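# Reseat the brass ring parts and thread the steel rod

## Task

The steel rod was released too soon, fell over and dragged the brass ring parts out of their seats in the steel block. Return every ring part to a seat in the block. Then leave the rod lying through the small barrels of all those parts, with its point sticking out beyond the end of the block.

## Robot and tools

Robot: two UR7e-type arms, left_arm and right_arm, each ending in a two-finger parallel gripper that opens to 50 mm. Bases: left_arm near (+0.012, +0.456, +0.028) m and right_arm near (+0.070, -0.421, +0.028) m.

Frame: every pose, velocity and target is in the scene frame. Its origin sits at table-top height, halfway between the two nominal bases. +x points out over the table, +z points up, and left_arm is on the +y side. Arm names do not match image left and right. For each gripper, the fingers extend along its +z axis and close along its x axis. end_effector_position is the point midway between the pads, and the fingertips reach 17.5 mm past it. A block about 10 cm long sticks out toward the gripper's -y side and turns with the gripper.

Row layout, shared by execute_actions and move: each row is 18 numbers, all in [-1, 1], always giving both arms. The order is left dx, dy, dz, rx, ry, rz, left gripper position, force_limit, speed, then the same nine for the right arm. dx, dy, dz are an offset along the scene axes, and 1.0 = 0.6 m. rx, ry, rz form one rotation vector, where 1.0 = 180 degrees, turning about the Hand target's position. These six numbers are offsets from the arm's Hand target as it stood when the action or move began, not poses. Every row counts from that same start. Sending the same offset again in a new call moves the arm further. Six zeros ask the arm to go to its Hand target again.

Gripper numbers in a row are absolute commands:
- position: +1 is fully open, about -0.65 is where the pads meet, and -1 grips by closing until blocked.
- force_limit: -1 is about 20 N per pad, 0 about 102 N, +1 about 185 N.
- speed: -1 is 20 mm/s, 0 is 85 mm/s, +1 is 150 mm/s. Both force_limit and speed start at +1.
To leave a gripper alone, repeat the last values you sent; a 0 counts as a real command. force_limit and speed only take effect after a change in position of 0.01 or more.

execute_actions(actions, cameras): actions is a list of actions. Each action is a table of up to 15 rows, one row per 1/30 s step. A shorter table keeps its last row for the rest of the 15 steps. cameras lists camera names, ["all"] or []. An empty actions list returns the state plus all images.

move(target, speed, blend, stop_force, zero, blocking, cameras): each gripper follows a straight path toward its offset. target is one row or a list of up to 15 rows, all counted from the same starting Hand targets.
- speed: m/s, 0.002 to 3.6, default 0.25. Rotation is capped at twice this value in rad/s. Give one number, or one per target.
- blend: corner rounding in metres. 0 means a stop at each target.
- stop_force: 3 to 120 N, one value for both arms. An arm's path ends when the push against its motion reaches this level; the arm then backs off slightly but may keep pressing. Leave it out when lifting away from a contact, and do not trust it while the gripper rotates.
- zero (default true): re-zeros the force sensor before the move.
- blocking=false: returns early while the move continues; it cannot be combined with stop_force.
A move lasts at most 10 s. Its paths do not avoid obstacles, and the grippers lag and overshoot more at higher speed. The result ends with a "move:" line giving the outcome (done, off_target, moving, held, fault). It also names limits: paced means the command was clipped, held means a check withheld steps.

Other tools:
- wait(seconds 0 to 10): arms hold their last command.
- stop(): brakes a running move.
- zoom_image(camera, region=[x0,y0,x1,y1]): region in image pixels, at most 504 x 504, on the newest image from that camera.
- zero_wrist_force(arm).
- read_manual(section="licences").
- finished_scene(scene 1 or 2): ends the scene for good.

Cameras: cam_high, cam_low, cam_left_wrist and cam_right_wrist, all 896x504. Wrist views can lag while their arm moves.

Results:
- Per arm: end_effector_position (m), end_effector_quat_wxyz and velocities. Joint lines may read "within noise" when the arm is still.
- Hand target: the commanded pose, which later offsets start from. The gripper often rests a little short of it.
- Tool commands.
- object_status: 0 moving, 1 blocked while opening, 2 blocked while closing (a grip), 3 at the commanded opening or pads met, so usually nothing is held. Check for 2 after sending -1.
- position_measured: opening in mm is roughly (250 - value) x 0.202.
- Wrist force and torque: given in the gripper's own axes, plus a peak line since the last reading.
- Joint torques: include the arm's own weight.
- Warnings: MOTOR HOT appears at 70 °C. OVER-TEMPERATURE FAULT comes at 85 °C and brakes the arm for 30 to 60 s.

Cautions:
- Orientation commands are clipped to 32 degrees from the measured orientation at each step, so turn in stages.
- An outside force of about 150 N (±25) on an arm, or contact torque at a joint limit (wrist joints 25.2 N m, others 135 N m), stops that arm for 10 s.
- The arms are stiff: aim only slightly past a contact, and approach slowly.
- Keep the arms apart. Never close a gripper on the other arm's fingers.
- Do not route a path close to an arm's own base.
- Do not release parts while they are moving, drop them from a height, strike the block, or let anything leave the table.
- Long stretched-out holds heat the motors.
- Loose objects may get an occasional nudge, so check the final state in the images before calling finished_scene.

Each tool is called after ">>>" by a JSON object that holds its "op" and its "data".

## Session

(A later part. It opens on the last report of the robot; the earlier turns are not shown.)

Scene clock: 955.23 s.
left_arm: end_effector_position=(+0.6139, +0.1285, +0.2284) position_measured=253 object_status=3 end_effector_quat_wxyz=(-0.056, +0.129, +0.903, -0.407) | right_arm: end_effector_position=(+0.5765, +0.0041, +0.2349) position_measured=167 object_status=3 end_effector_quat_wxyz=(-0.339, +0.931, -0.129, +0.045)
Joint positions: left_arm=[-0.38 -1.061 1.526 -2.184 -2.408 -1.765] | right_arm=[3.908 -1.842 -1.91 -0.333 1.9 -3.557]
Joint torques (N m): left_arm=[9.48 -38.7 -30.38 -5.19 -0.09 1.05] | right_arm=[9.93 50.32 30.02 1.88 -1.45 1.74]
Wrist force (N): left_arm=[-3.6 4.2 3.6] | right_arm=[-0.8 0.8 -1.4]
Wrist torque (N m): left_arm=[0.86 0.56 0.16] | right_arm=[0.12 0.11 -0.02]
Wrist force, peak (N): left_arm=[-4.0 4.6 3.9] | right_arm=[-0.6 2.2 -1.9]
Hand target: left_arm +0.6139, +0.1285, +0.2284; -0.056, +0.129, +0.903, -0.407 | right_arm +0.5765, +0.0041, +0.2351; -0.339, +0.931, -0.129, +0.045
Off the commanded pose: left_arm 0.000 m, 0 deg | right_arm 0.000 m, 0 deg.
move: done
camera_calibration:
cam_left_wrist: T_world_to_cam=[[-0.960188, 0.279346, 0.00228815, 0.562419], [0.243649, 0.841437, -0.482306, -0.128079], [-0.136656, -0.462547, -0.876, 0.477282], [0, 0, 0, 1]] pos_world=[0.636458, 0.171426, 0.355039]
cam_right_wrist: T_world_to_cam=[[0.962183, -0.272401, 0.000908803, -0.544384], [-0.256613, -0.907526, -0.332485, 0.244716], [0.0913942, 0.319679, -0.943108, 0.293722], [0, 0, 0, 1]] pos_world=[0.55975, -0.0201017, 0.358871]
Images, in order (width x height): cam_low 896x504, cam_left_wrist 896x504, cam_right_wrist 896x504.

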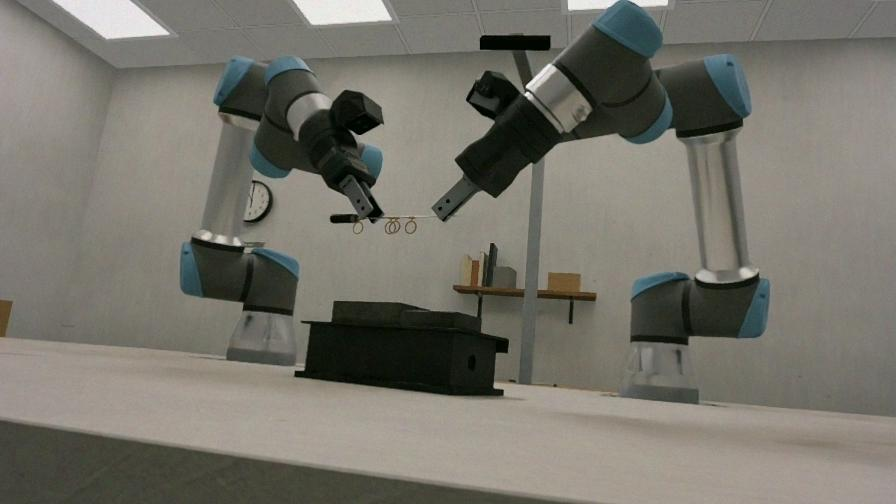

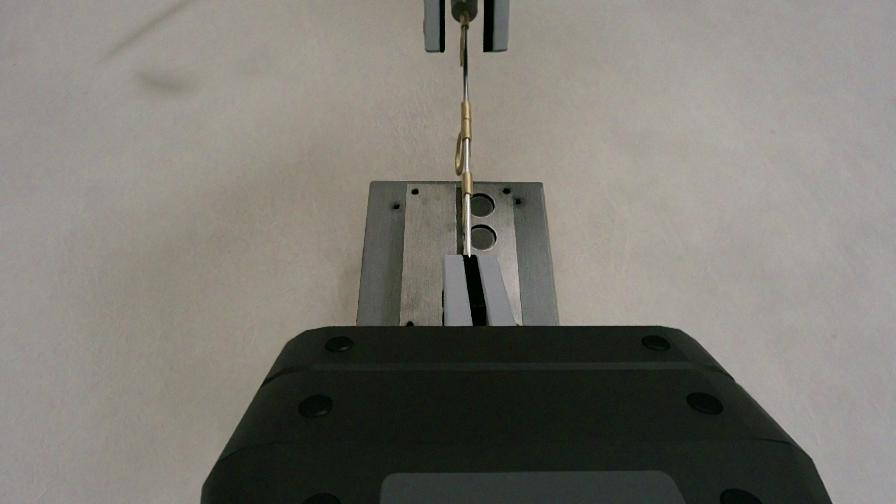

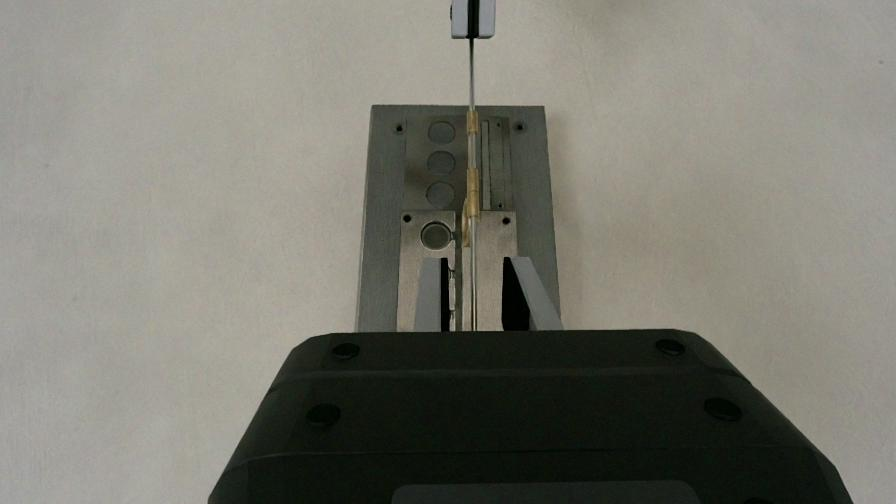

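>>> {"op": "move", "data": {"target": [[0,0,0,0,0,0,-1,0,-1,0.0147,0.0503,0,0,0,0,-0.1,-0.85,-0.8],[0,0,0,0,0,0,-1,0,-1,0.0147,0.0503,0,0,0,0,-1,-0.85,-1]], "speed": 0.06, "cameras": ["cam_low","cam_right_wrist","cam_left_wrist"]}}

>>> {"op": "zoom_image", "data": {"camera": "cam_low", "region": [365, 190, 425, 240]}}

>>> {"op": "zoom_image", "data": {"camera": "cam_right_wrist", "region": [400, 130, 550, 335]}}

>>> {"op": "zoom_image", "data": {"camera": "cam_left_wrist", "region": [420, 60, 520, 210]}}

Scene clock: 977.53 s.
left_arm: end_effector_position=(+0.6139, +0.1285, +0.2284) position_measured=253 object_status=3 end_effector_quat_wxyz=(-0.056, +0.129, +0.903, -0.407) | right_arm: end_effector_position=(+0.5853, +0.0343, +0.2350) position_measured=244 object_status=2 end_effector_quat_wxyz=(-0.339, +0.931, -0.129, +0.045)
Joint positions: left_arm=[-0.38 -1.061 1.526 -2.184 -2.408 -1.765] | right_arm=[3.937 -1.893 -1.842 -0.343 1.883 -3.533]
Joint torques (N m): left_arm=[9.93 -36.19 -29.11 -5.09 -0.04 1.05] | right_arm=[-10.62 52.82 29.55 6.47 2.86 -1.59]
Wrist force (N): left_arm=[-3.3 4.2 3.8] | right_arm=[-0.1 0.9 -1.7]
Wrist torque (N m): left_arm=[0.86 0.63 0.18] | right_arm=[0.12 0.11 -0.05]
Wrist force, peak (N): left_arm=[-3.9 4.3 4.0] | right_arm=[-0.9 1.7 -2.1]
Hand target: left_arm +0.6139, +0.1285, +0.2284; -0.056, +0.129, +0.903, -0.407 | right_arm +0.5853, +0.0343, +0.2351; -0.339, +0.931, -0.129, +0.045
Off the commanded pose: left_arm 0.000 m, 0 deg | right_arm 0.000 m, 0 deg.
move: done
camera_calibration:
cam_left_wrist: T_world_to_cam=[[-0.960188, 0.279346, 0.00228815, 0.562419], [0.243649, 0.841437, -0.482306, -0.128079], [-0.136656, -0.462547, -0.876, 0.477282], [0, 0, 0, 1]] pos_world=[0.636458, 0.171426, 0.355039]
cam_right_wrist: T_world_to_cam=[[0.962172, -0.27244, 0.0009388, -0.544657], [-0.256618, -0.907441, -0.332712, 0.274408], [0.091496, 0.319886, -0.943028, 0.283301], [0, 0, 0, 1]] pos_world=[0.568551, 0.00999926, 0.358971]
Images, in order (width x height): cam_low 896x504, cam_left_wrist 896x504, cam_right_wrist 896x504.

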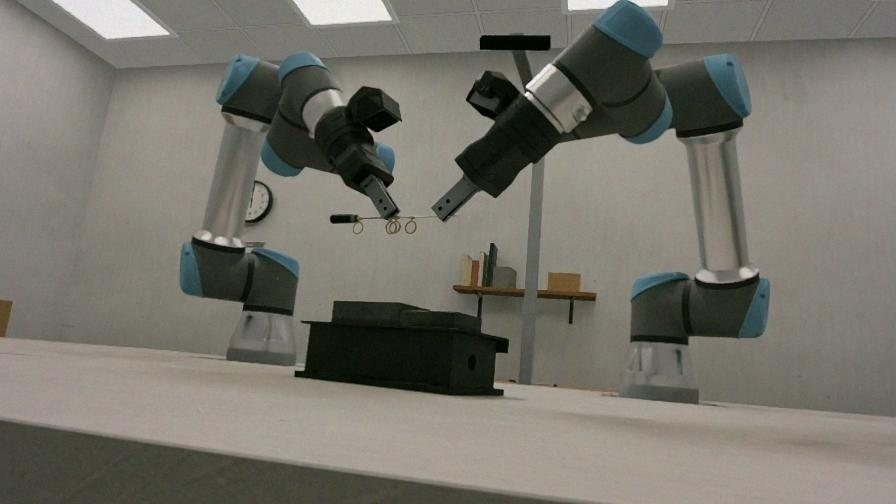

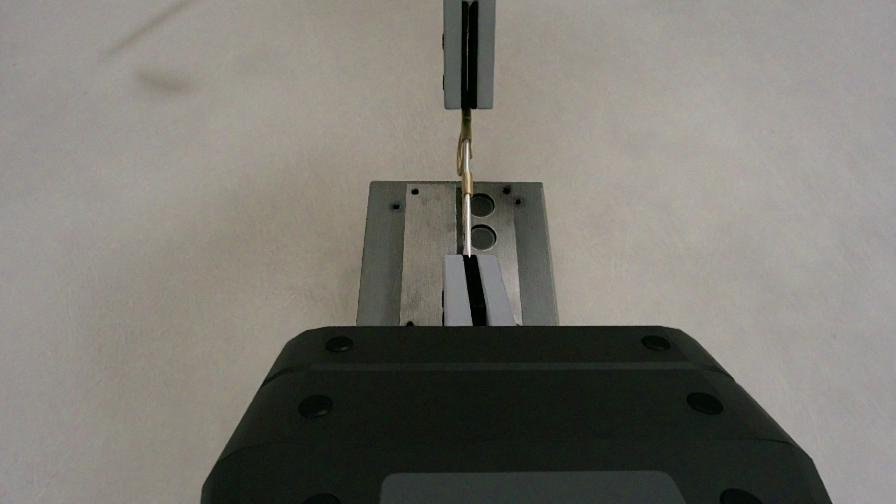

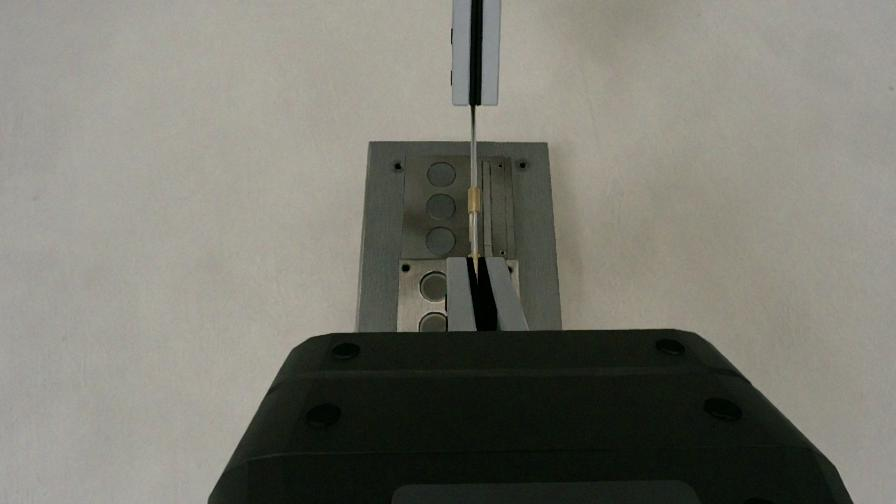

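Scaled by 8.400.

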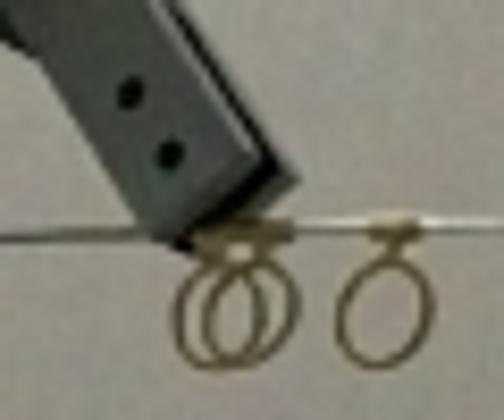

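Scaled by 2.459.

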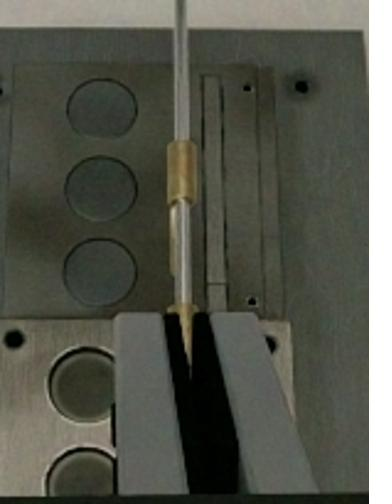

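Scaled by 3.360.

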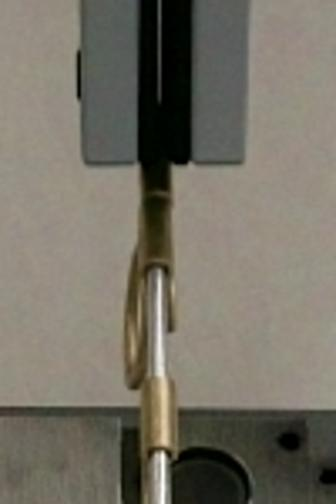

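>>> {"op": "move", "data": {"target": [[0,0,0,0,0,0,-1,0,-1,0,0,0,0,0,0,-0.1,-0.85,-0.8],[0,0,0,0,0,0,-1,0,-1,0.0014,0.0048,0,0,0,0,-0.1,-0.85,-0.8],[0,0,0,0,0,0,-1,0,-1,0.0014,0.0048,0,0,0,0,-1,-0.85,-1],[0,0,0,0,0,0,-1,0,-1,-0.0055,-0.0187,0,0,0,0,-1,-0.85,-1]], "speed": 0.05, "cameras": ["cam_low","cam_right_wrist","cam_left_wrist"]}}

>>> {"op": "zoom_image", "data": {"camera": "cam_low", "region": [325, 180, 445, 250]}}

>>> {"op": "zoom_image", "data": {"camera": "cam_left_wrist", "region": [420, 60, 520, 210]}}

Scene clock: 990.07 s.
left_arm: end_effector_position=(+0.6139, +0.1285, +0.2284) position_measured=253 object_status=3 end_effector_quat_wxyz=(-0.056, +0.129, +0.903, -0.407) | right_arm: end_effector_position=(+0.5820, +0.0229, +0.2352) position_measured=237 object_status=2 end_effector_quat_wxyz=(-0.339, +0.931, -0.129, +0.045) end_effector_velocity=(+0.001, +0.002, +0.000) end_effector_angular_velocity=(+0.002, -0.001, +0.000)
Joint positions: left_arm=[-0.38 -1.061 1.526 -2.184 -2.408 -1.765] | right_arm=[3.926 -1.873 -1.868 -0.338 1.89 -3.542]
Joint velocities: left_arm=[within noise] | right_arm=[0.002 -0.004 0.005 0.001 0 0.001]
Joint torques (N m): left_arm=[9.7 -34.83 -27.18 -5.17 0.03 0.97] | right_arm=[7.66 27.06 29.18 5.17 0.38 1.58]
Wrist force (N): left_arm=[-3.9 4.2 3.7] | right_arm=[-0.8 0.9 -1.4]
Wrist torque (N m): left_arm=[0.85 0.59 0.15] | right_arm=[0.14 0.10 0.01]
Wrist force, peak (N): left_arm=[-3.9 4.6 3.8] | right_arm=[-0.8 1.3 -1.9]
Hand target: left_arm +0.6139, +0.1285, +0.2284; -0.056, +0.129, +0.903, -0.407 | right_arm +0.5820, +0.0231, +0.2351; -0.339, +0.931, -0.129, +0.045
Off the commanded pose: left_arm 0.000 m, 0 deg | right_arm 0.000 m, 0 deg.
move: done
camera_calibration:
cam_left_wrist: T_world_to_cam=[[-0.960188, 0.279346, 0.00228815, 0.562419], [0.243649, 0.841437, -0.482306, -0.128079], [-0.136656, -0.462547, -0.876, 0.477282], [0, 0, 0, 1]] pos_world=[0.636458, 0.171426, 0.355039]
cam_right_wrist: T_world_to_cam=[[0.962208, -0.272311, 0.00113445, -0.544679], [-0.25641, -0.907408, -0.332962, 0.263256], [0.0916988, 0.320088, -0.94294, 0.287291], [0, 0, 0, 1]] pos_world=[0.565252, -0.00139989, 0.359171]
Images, in order (width x height): cam_low 896x504, cam_left_wrist 896x504, cam_right_wrist 896x504.

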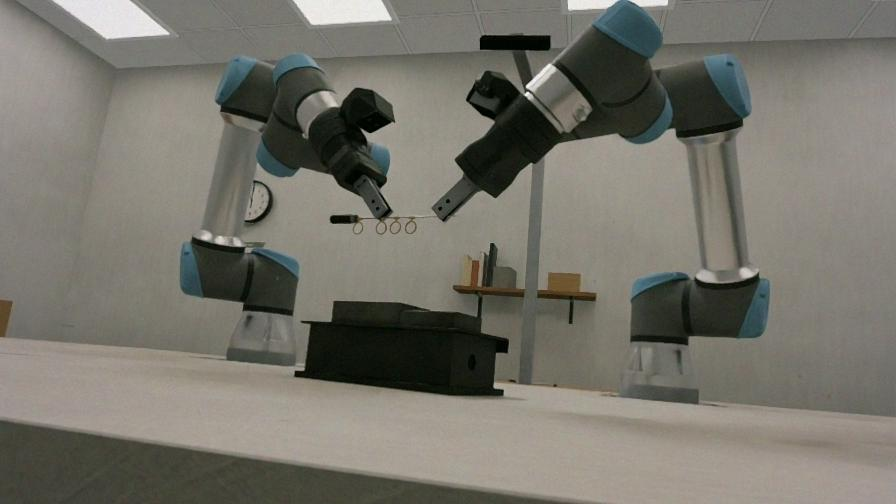

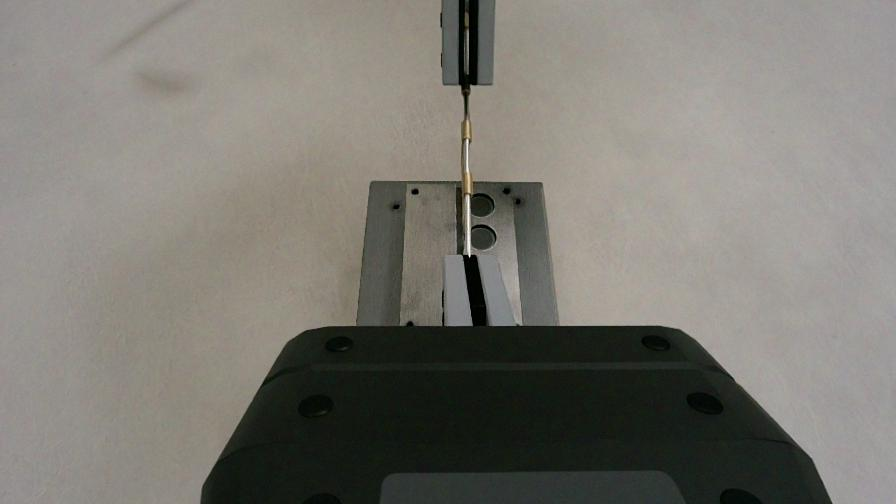

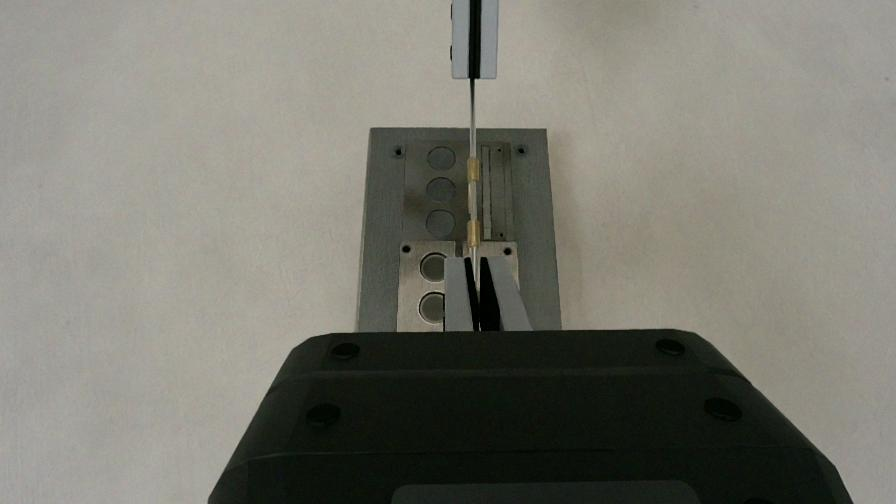

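Scaled by 4.200.

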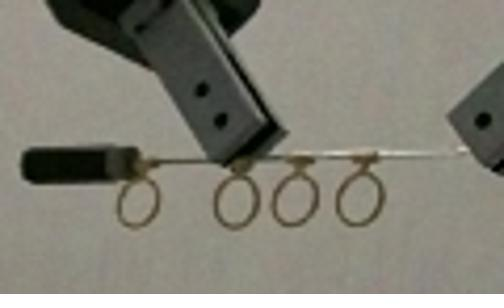

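Scaled by 3.360.

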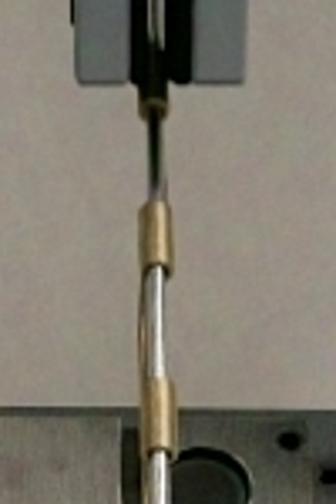

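>>> {"op": "move", "data": {"target": [[0,0,0,0,0,0,-1,0,-1,0,0,0,0,0,0,-0.1,-0.85,-0.8],[0,0,0,0,0,0,-1,0,-1,-0.01506,-0.0515,0,0,0,0,-0.1,-0.85,-0.8],[0,0,0,0,0,0,-1,0,-1,-0.01506,-0.0515,0,0,0,0,-1,-0.85,-1]], "speed": 0.05, "cameras": ["cam_low","cam_right_wrist","cam_left_wrist"]}}

>>> {"op": "zoom_image", "data": {"camera": "cam_low", "region": [325, 190, 385, 240]}}

>>> {"op": "zoom_image", "data": {"camera": "cam_left_wrist", "region": [420, 0, 520, 150]}}

>>> {"op": "zoom_image", "data": {"camera": "cam_right_wrist", "region": [400, 80, 550, 335]}}

Scene clock: 1000.53 s.
left_arm: end_effector_position=(+0.6139, +0.1285, +0.2284) position_measured=253 object_status=3 end_effector_quat_wxyz=(-0.056, +0.129, +0.903, -0.407) | right_arm: end_effector_position=(+0.5730, -0.0078, +0.2351) position_measured=237 object_status=2 end_effector_quat_wxyz=(-0.339, +0.931, -0.129, +0.045)
Joint positions: left_arm=[-0.38 -1.061 1.526 -2.184 -2.408 -1.765] | right_arm=[3.896 -1.823 -1.935 -0.33 1.907 -3.567]
Joint torques (N m): left_arm=[9.01 -35.67 -27.09 -5.11 -0.01 1.07] | right_arm=[9.24 24.11 25.12 1.78 -1.17 1.67]
Wrist force (N): left_arm=[-3.5 4.0 4.3] | right_arm=[-0.4 0.1 -1.1]
Wrist torque (N m): left_arm=[0.85 0.63 0.19] | right_arm=[0.11 0.10 -0.02]
Wrist force, peak (N): left_arm=[-4.0 4.6 3.9] | right_arm=[-0.7 1.9 -2.1]
Hand target: left_arm +0.6139, +0.1285, +0.2284; -0.056, +0.129, +0.903, -0.407 | right_arm +0.5730, -0.0078, +0.2351; -0.339, +0.931, -0.129, +0.045
Off the commanded pose: left_arm 0.000 m, 0 deg | right_arm 0.000 m, 0 deg.
move: done
camera_calibration:
cam_left_wrist: T_world_to_cam=[[-0.960188, 0.279346, 0.00228815, 0.562419], [0.243649, 0.841437, -0.482306, -0.128079], [-0.136656, -0.462547, -0.876, 0.477282], [0, 0, 0, 1]] pos_world=[0.636458, 0.171426, 0.355039]
cam_right_wrist: T_world_to_cam=[[0.962172, -0.27244, 0.0009388, -0.544292], [-0.256618, -0.907441, -0.332712, 0.233048], [0.091496, 0.319886, -0.943028, 0.297893], [0, 0, 0, 1]] pos_world=[0.556251, -0.0321007, 0.358971]
Images, in order (width x height): cam_low 896x504, cam_left_wrist 896x504, cam_right_wrist 896x504.

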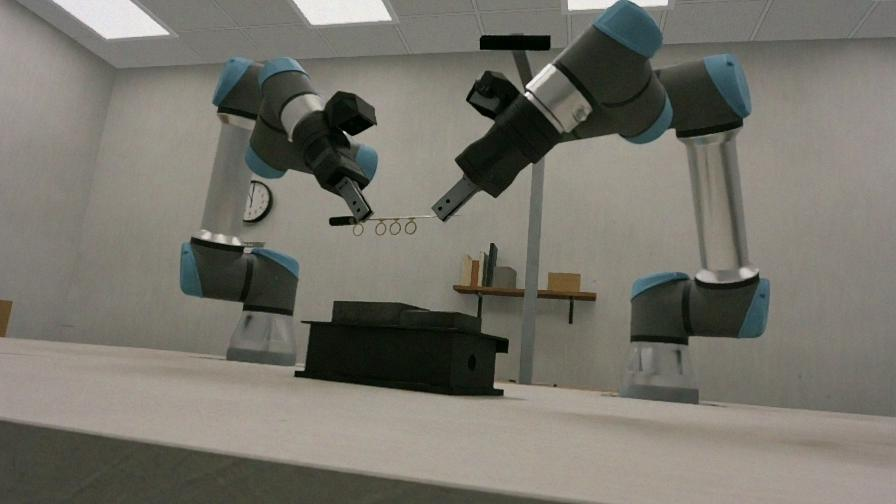

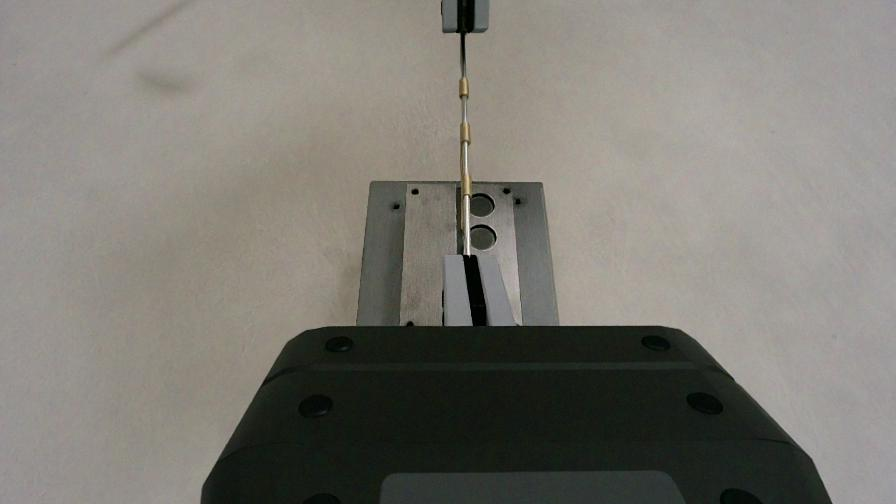

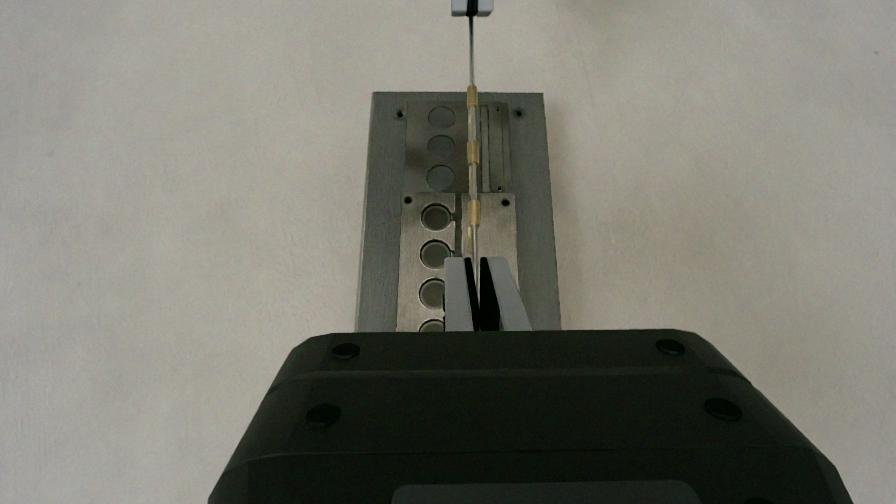

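Scaled by 8.400.

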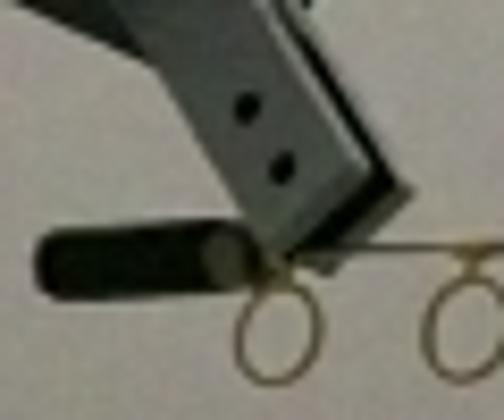

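Scaled by 3.360.

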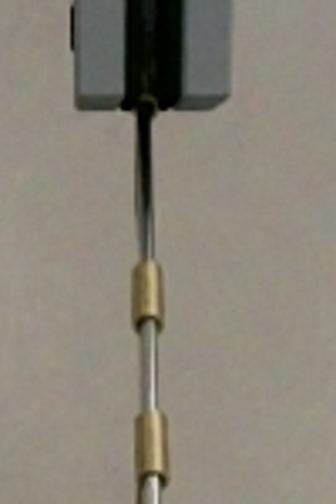

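Scaled by 1.976.

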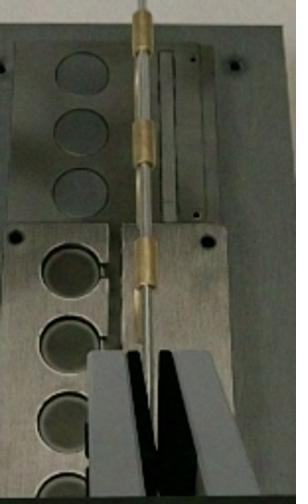

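>>> {"op": "move", "data": {"target": [[0,0,0,0,0,0,-1,0,-1,0.0065,0.02223,0,0,0,0,-1,-0.85,-1],[0,0,0,0,0,0,-1,0,-1,0.0065,0.02223,0,0,0,0,-0.1,-0.85,-0.8],[0,0,0,0,0,0,-1,0,-1,0.0065,0.02223,0.03,0,0,0,-0.1,-0.85,-0.8],[0,0,0,0,0,0,-1,0,-1,-0.02,-0.06,0.05,0,0,0,-0.1,-0.85,-0.8]], "speed": 0.05, "cameras": ["cam_low","cam_right_wrist","cam_left_wrist"]}}

>>> {"op": "zoom_image", "data": {"camera": "cam_low", "region": [325, 180, 445, 250]}}

>>> {"op": "zoom_image", "data": {"camera": "cam_left_wrist", "region": [400, 0, 560, 250]}}

>>> {"op": "zoom_image", "data": {"camera": "cam_right_wrist", "region": [390, 50, 570, 335]}}

Scene clock: 1011.37 s.
left_arm: end_effector_position=(+0.6139, +0.1285, +0.2284) position_measured=253 object_status=3 end_effector_quat_wxyz=(-0.056, +0.129, +0.903, -0.407) | right_arm: end_effector_position=(+0.5609, -0.0440, +0.2651) position_measured=167 object_status=3 end_effector_quat_wxyz=(-0.339, +0.931, -0.129, +0.045) end_effector_velocity=(+0.001, +0.003, -0.002) end_effector_angular_velocity=(-0.001, +0.005, -0.001)
Joint positions: left_arm=[-0.38 -1.061 1.526 -2.184 -2.408 -1.765] | right_arm=[3.859 -1.718 -1.972 -0.409 1.929 -3.6]
Joint velocities: left_arm=[within noise] | right_arm=[0.003 -0.008 0.006 -0.001 0 0.005]
Joint torques (N m): left_arm=[8.95 -35.8 -25.96 -5.18 -0.12 1.07] | right_arm=[10.2 20.4 29.98 6.55 -1.03 2.1]
Wrist force (N): left_arm=[-3.8 4.2 3.6] | right_arm=[-0.6 0.7 -1.7]
Wrist torque (N m): left_arm=[0.87 0.59 0.16] | right_arm=[0.10 0.08 -0.01]
Wrist force, peak (N): left_arm=[-3.4 5.1 3.8] | right_arm=[-0.8 1.5 -2.4]
Hand target: left_arm +0.6139, +0.1285, +0.2284; -0.056, +0.129, +0.903, -0.407 | right_arm +0.5610, -0.0438, +0.2651; -0.339, +0.931, -0.129, +0.045
Off the commanded pose: left_arm 0.000 m, 0 deg | right_arm 0.000 m, 0 deg.
move: done
camera_calibration:
cam_left_wrist: T_world_to_cam=[[-0.960188, 0.279346, 0.00228815, 0.562419], [0.243649, 0.841437, -0.482306, -0.128079], [-0.136656, -0.462547, -0.876, 0.477282], [0, 0, 0, 1]] pos_world=[0.636458, 0.171426, 0.355039]
cam_right_wrist: T_world_to_cam=[[0.962222, -0.272264, 0.000800635, -0.542501], [-0.256501, -0.907492, -0.332663, 0.207022], [0.0912989, 0.319891, -0.943045, 0.33908], [0, 0, 0, 1]] pos_world=[0.54415, -0.0683008, 0.389071]
Images, in order (width x height): cam_low 896x504, cam_left_wrist 896x504, cam_right_wrist 896x504.

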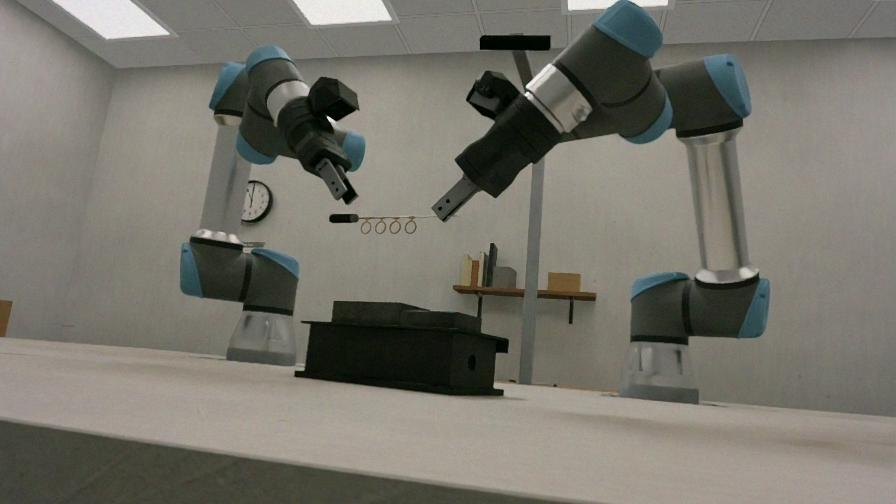

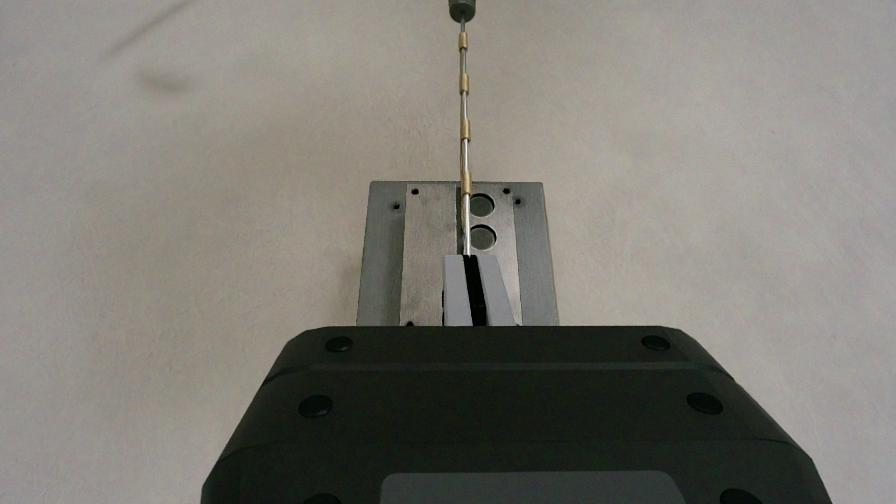

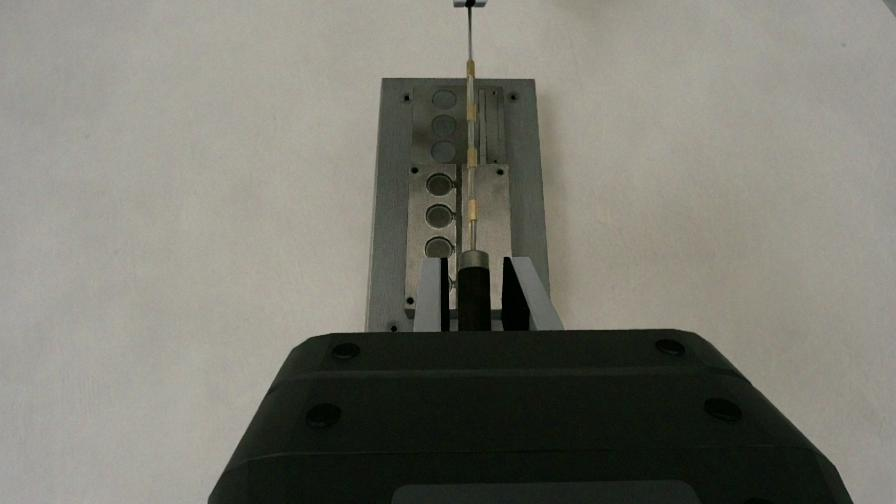

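Scaled by 4.200.

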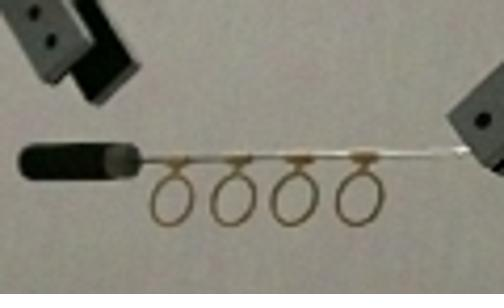

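Scaled by 2.016.

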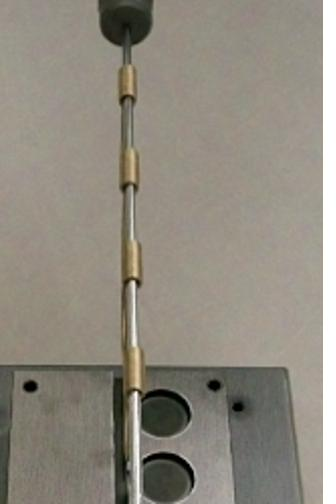

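Scaled by 1.768.

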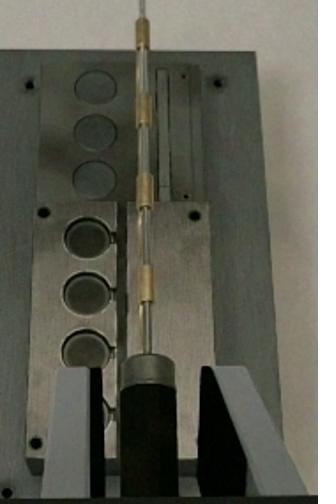

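>>> {"op": "zoom_image", "data": {"camera": "cam_right_wrist", "region": [440, 50, 510, 140]}}

>>> {"op": "zoom_image", "data": {"camera": "cam_right_wrist", "region": [440, 140, 510, 230]}}

>>> {"op": "zoom_image", "data": {"camera": "cam_left_wrist", "region": [430, 20, 500, 110]}}

>>> {"op": "zoom_image", "data": {"camera": "cam_left_wrist", "region": [430, 110, 500, 200]}}

>>> {"op": "zoom_image", "data": {"camera": "cam_low", "region": [350, 200, 430, 245]}}

Scaled by 5.600.

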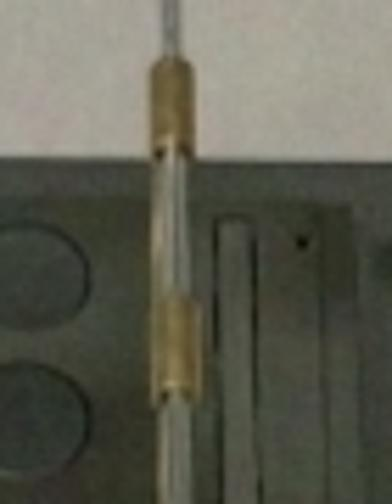

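Scaled by 5.600.

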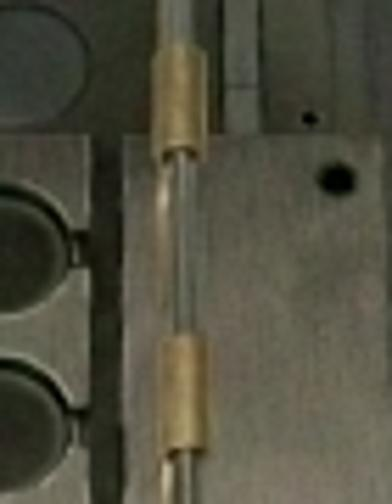

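Scaled by 5.600.

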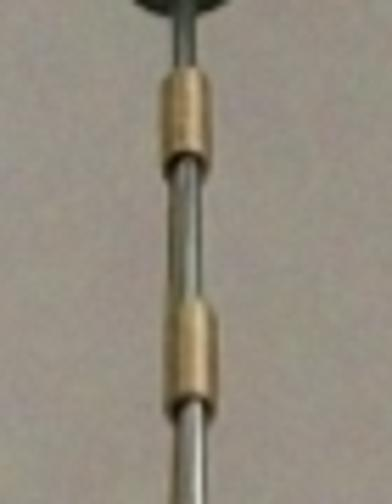

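Scaled by 5.600.

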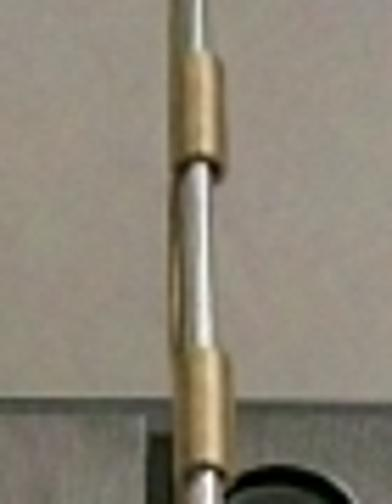

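Scaled by 6.300.

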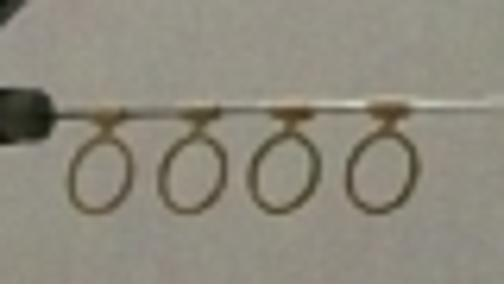

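>>> {"op": "zoom_image", "data": {"camera": "cam_low", "region": [320, 290, 420, 350]}}

>>> {"op": "zoom_image", "data": {"camera": "cam_low", "region": [400, 290, 520, 350]}}

Scaled by 5.040.

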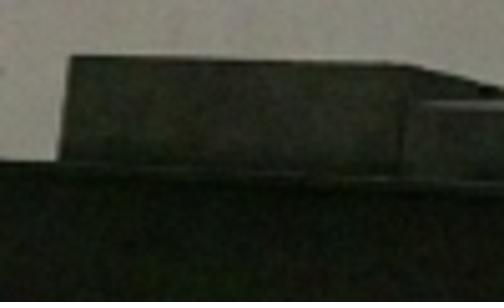

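Scaled by 4.200.

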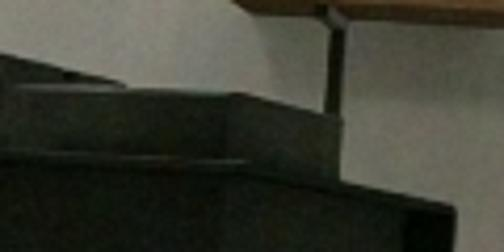

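>>> {"op": "move", "data": {"target": [[0,0,0,0,0,0,-1,0,-1,0,0,0,0,0,0,0.35,-0.5,-0.8],[0,0,0,0,0,0,-1,0,-1,0.0073,0.0162,0,0,0,0,0.35,-0.5,-0.8],[0,0,0,0,0,0,-1,0,-1,0.0073,0.0162,-0.0685,0,0,0,0.35,-0.5,-0.8]], "speed": 0.06, "cameras": ["cam_low","cam_right_wrist","cam_left_wrist"]}}

>>> {"op": "zoom_image", "data": {"camera": "cam_low", "region": [325, 180, 425, 250]}}

>>> {"op": "zoom_image", "data": {"camera": "cam_right_wrist", "region": [390, 50, 570, 335]}}

Scene clock: 1138.73 s.
left_arm: end_effector_position=(+0.6139, +0.1285, +0.2284) position_measured=253 object_status=3 end_effector_quat_wxyz=(-0.056, +0.129, +0.903, -0.407) | right_arm: end_effector_position=(+0.5653, -0.0341, +0.2238) position_measured=100 object_status=3 end_effector_quat_wxyz=(-0.339, +0.931, -0.129, +0.045)
Joint positions: left_arm=[-0.38 -1.061 1.526 -2.184 -2.408 -1.765] | right_arm=[3.868 -1.797 -2.002 -0.298 1.924 -3.592]
Joint torques (N m): left_arm=[8.36 -35.95 -24.39 -5.1 -0.15 1.01] | right_arm=[-10.23 45.59 28.65 2.97 2.97 0.29]
Wrist force (N): left_arm=[-3.9 4.3 3.9] | right_arm=[-0.7 1.1 -1.8]
Wrist torque (N m): left_arm=[0.89 0.61 0.17] | right_arm=[0.16 0.10 -0.08]
Wrist force, peak (N): left_arm=[-3.8 4.6 3.8] | right_arm=[-0.8 0.0 -2.5]
Hand target: left_arm +0.6139, +0.1285, +0.2284; -0.056, +0.129, +0.903, -0.407 | right_arm +0.5654, -0.0341, +0.2240; -0.339, +0.931, -0.129, +0.045
Off the commanded pose: left_arm 0.000 m, 0 deg | right_arm 0.000 m, 0 deg.
move: done
camera_calibration:
cam_left_wrist: T_world_to_cam=[[-0.960188, 0.279346, 0.00228815, 0.562419], [0.243649, 0.841437, -0.482306, -0.128079], [-0.136656, -0.462547, -0.876, 0.477282], [0, 0, 0, 1]] pos_world=[0.636458, 0.171426, 0.355039]
cam_right_wrist: T_world_to_cam=[[0.962183, -0.272401, 0.000908803, -0.544031], [-0.256613, -0.907526, -0.332485, 0.203393], [0.0913942, 0.319679, -0.943108, 0.296521], [0, 0, 0, 1]] pos_world=[0.54855, -0.0584017, 0.347771]
Images, in order (width x height): cam_low 896x504, cam_left_wrist 896x504, cam_right_wrist 896x504.

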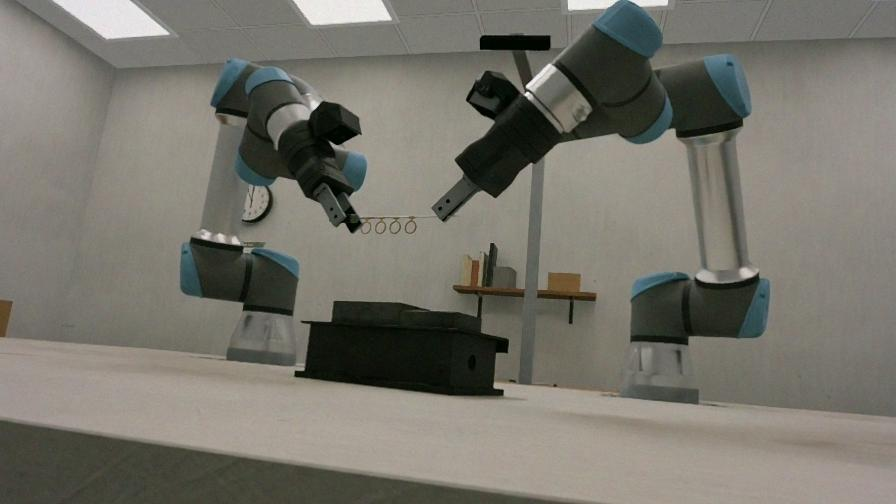

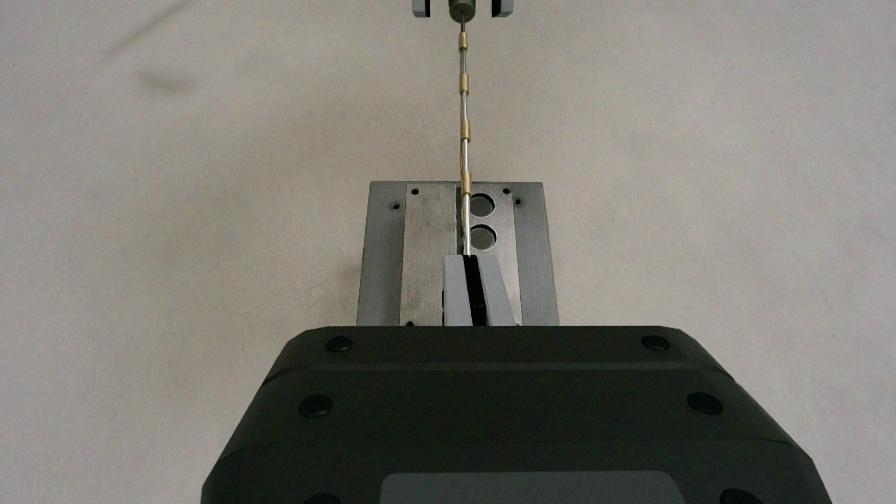

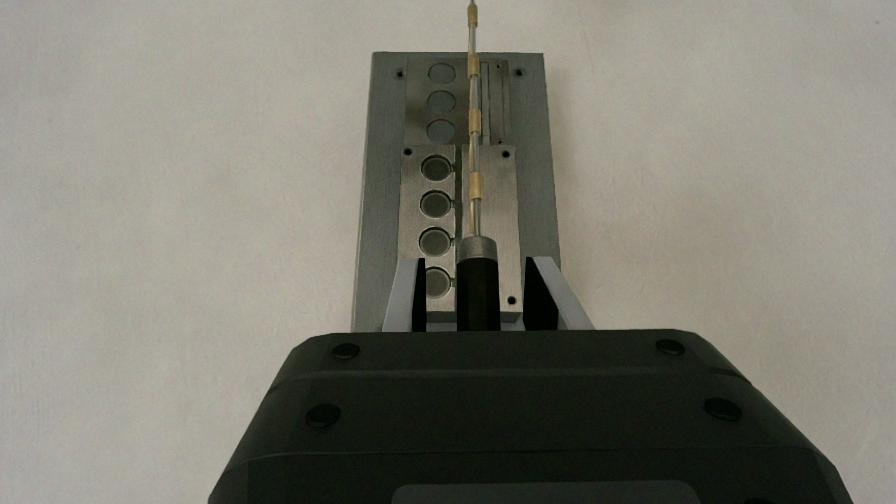

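Scaled by 5.040.

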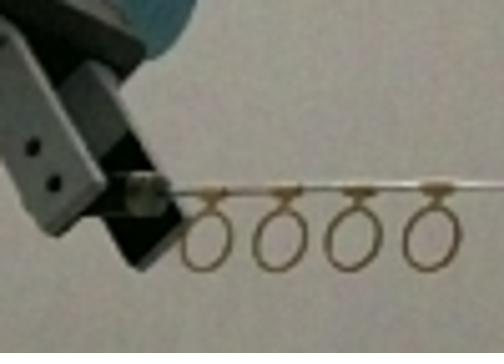

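Scaled by 1.768.

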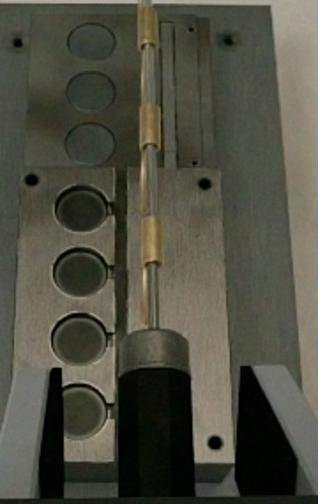

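>>> {"op": "move", "data": {"target": [[0,0,0,0,0,0,-1,0,-1,0,0,0,0,0,0,-1,-0.4,-0.9]], "speed": 0.05, "cameras": ["cam_low","cam_right_wrist"]}}

>>> {"op": "zoom_image", "data": {"camera": "cam_low", "region": [325, 180, 455, 250]}}

Scene clock: 1147.57 s.
left_arm: end_effector_position=(+0.6139, +0.1285, +0.2284) position_measured=253 object_status=3 end_effector_quat_wxyz=(-0.056, +0.129, +0.903, -0.407) | right_arm: end_effector_position=(+0.5654, -0.0341, +0.2240) position_measured=194 object_status=2 end_effector_quat_wxyz=(-0.339, +0.931, -0.129, +0.045)
Joint positions: left_arm=[-0.38 -1.061 1.526 -2.184 -2.408 -1.765] | right_arm=[3.868 -1.797 -2.002 -0.297 1.924 -3.592]
Joint torques (N m): left_arm=[9.2 -35.4 -23.64 -5.19 -0.19 1] | right_arm=[-7.23 46.86 26.65 5.93 1.87 0.69]
Wrist force (N): left_arm=[1.6 2.6 4.5] | right_arm=[4.3 -0.4 0.0]
Wrist torque (N m): left_arm=[0.92 0.57 0.11] | right_arm=[-0.01 0.69 0.54]
Wrist force, peak (N): left_arm=[-4.0 4.1 4.2] | right_arm=[4.3 -0.2 -0.2]
Hand target: left_arm +0.6139, +0.1285, +0.2284; -0.056, +0.129, +0.903, -0.407 | right_arm +0.5654, -0.0341, +0.2240; -0.339, +0.931, -0.129, +0.045
Off the commanded pose: left_arm 0.000 m, 0 deg | right_arm 0.000 m, 0 deg.
move: done
camera_calibration:
cam_right_wrist: T_world_to_cam=[[0.962172, -0.27244, 0.0009388, -0.544134], [-0.256618, -0.907441, -0.332712, 0.203539], [0.091496, 0.319886, -0.943028, 0.296534], [0, 0, 0, 1]] pos_world=[0.548651, -0.0584007, 0.347871]
Images, in order (width x height): cam_low 896x504, cam_right_wrist 896x504.

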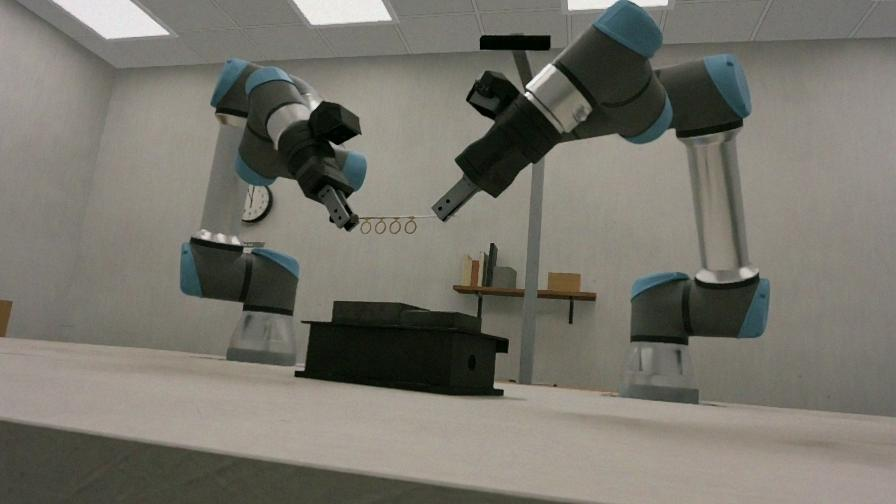

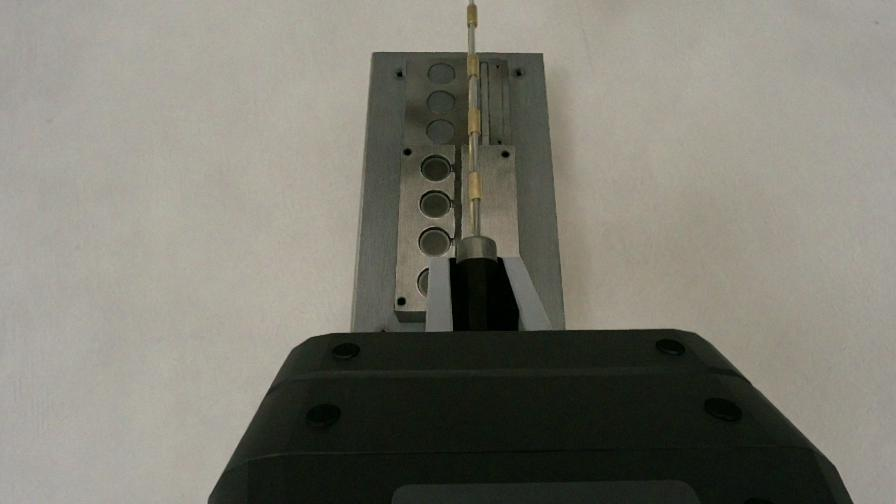

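Scaled by 3.877.

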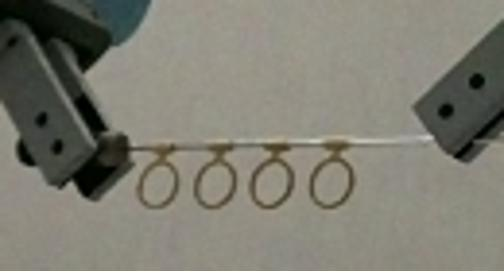

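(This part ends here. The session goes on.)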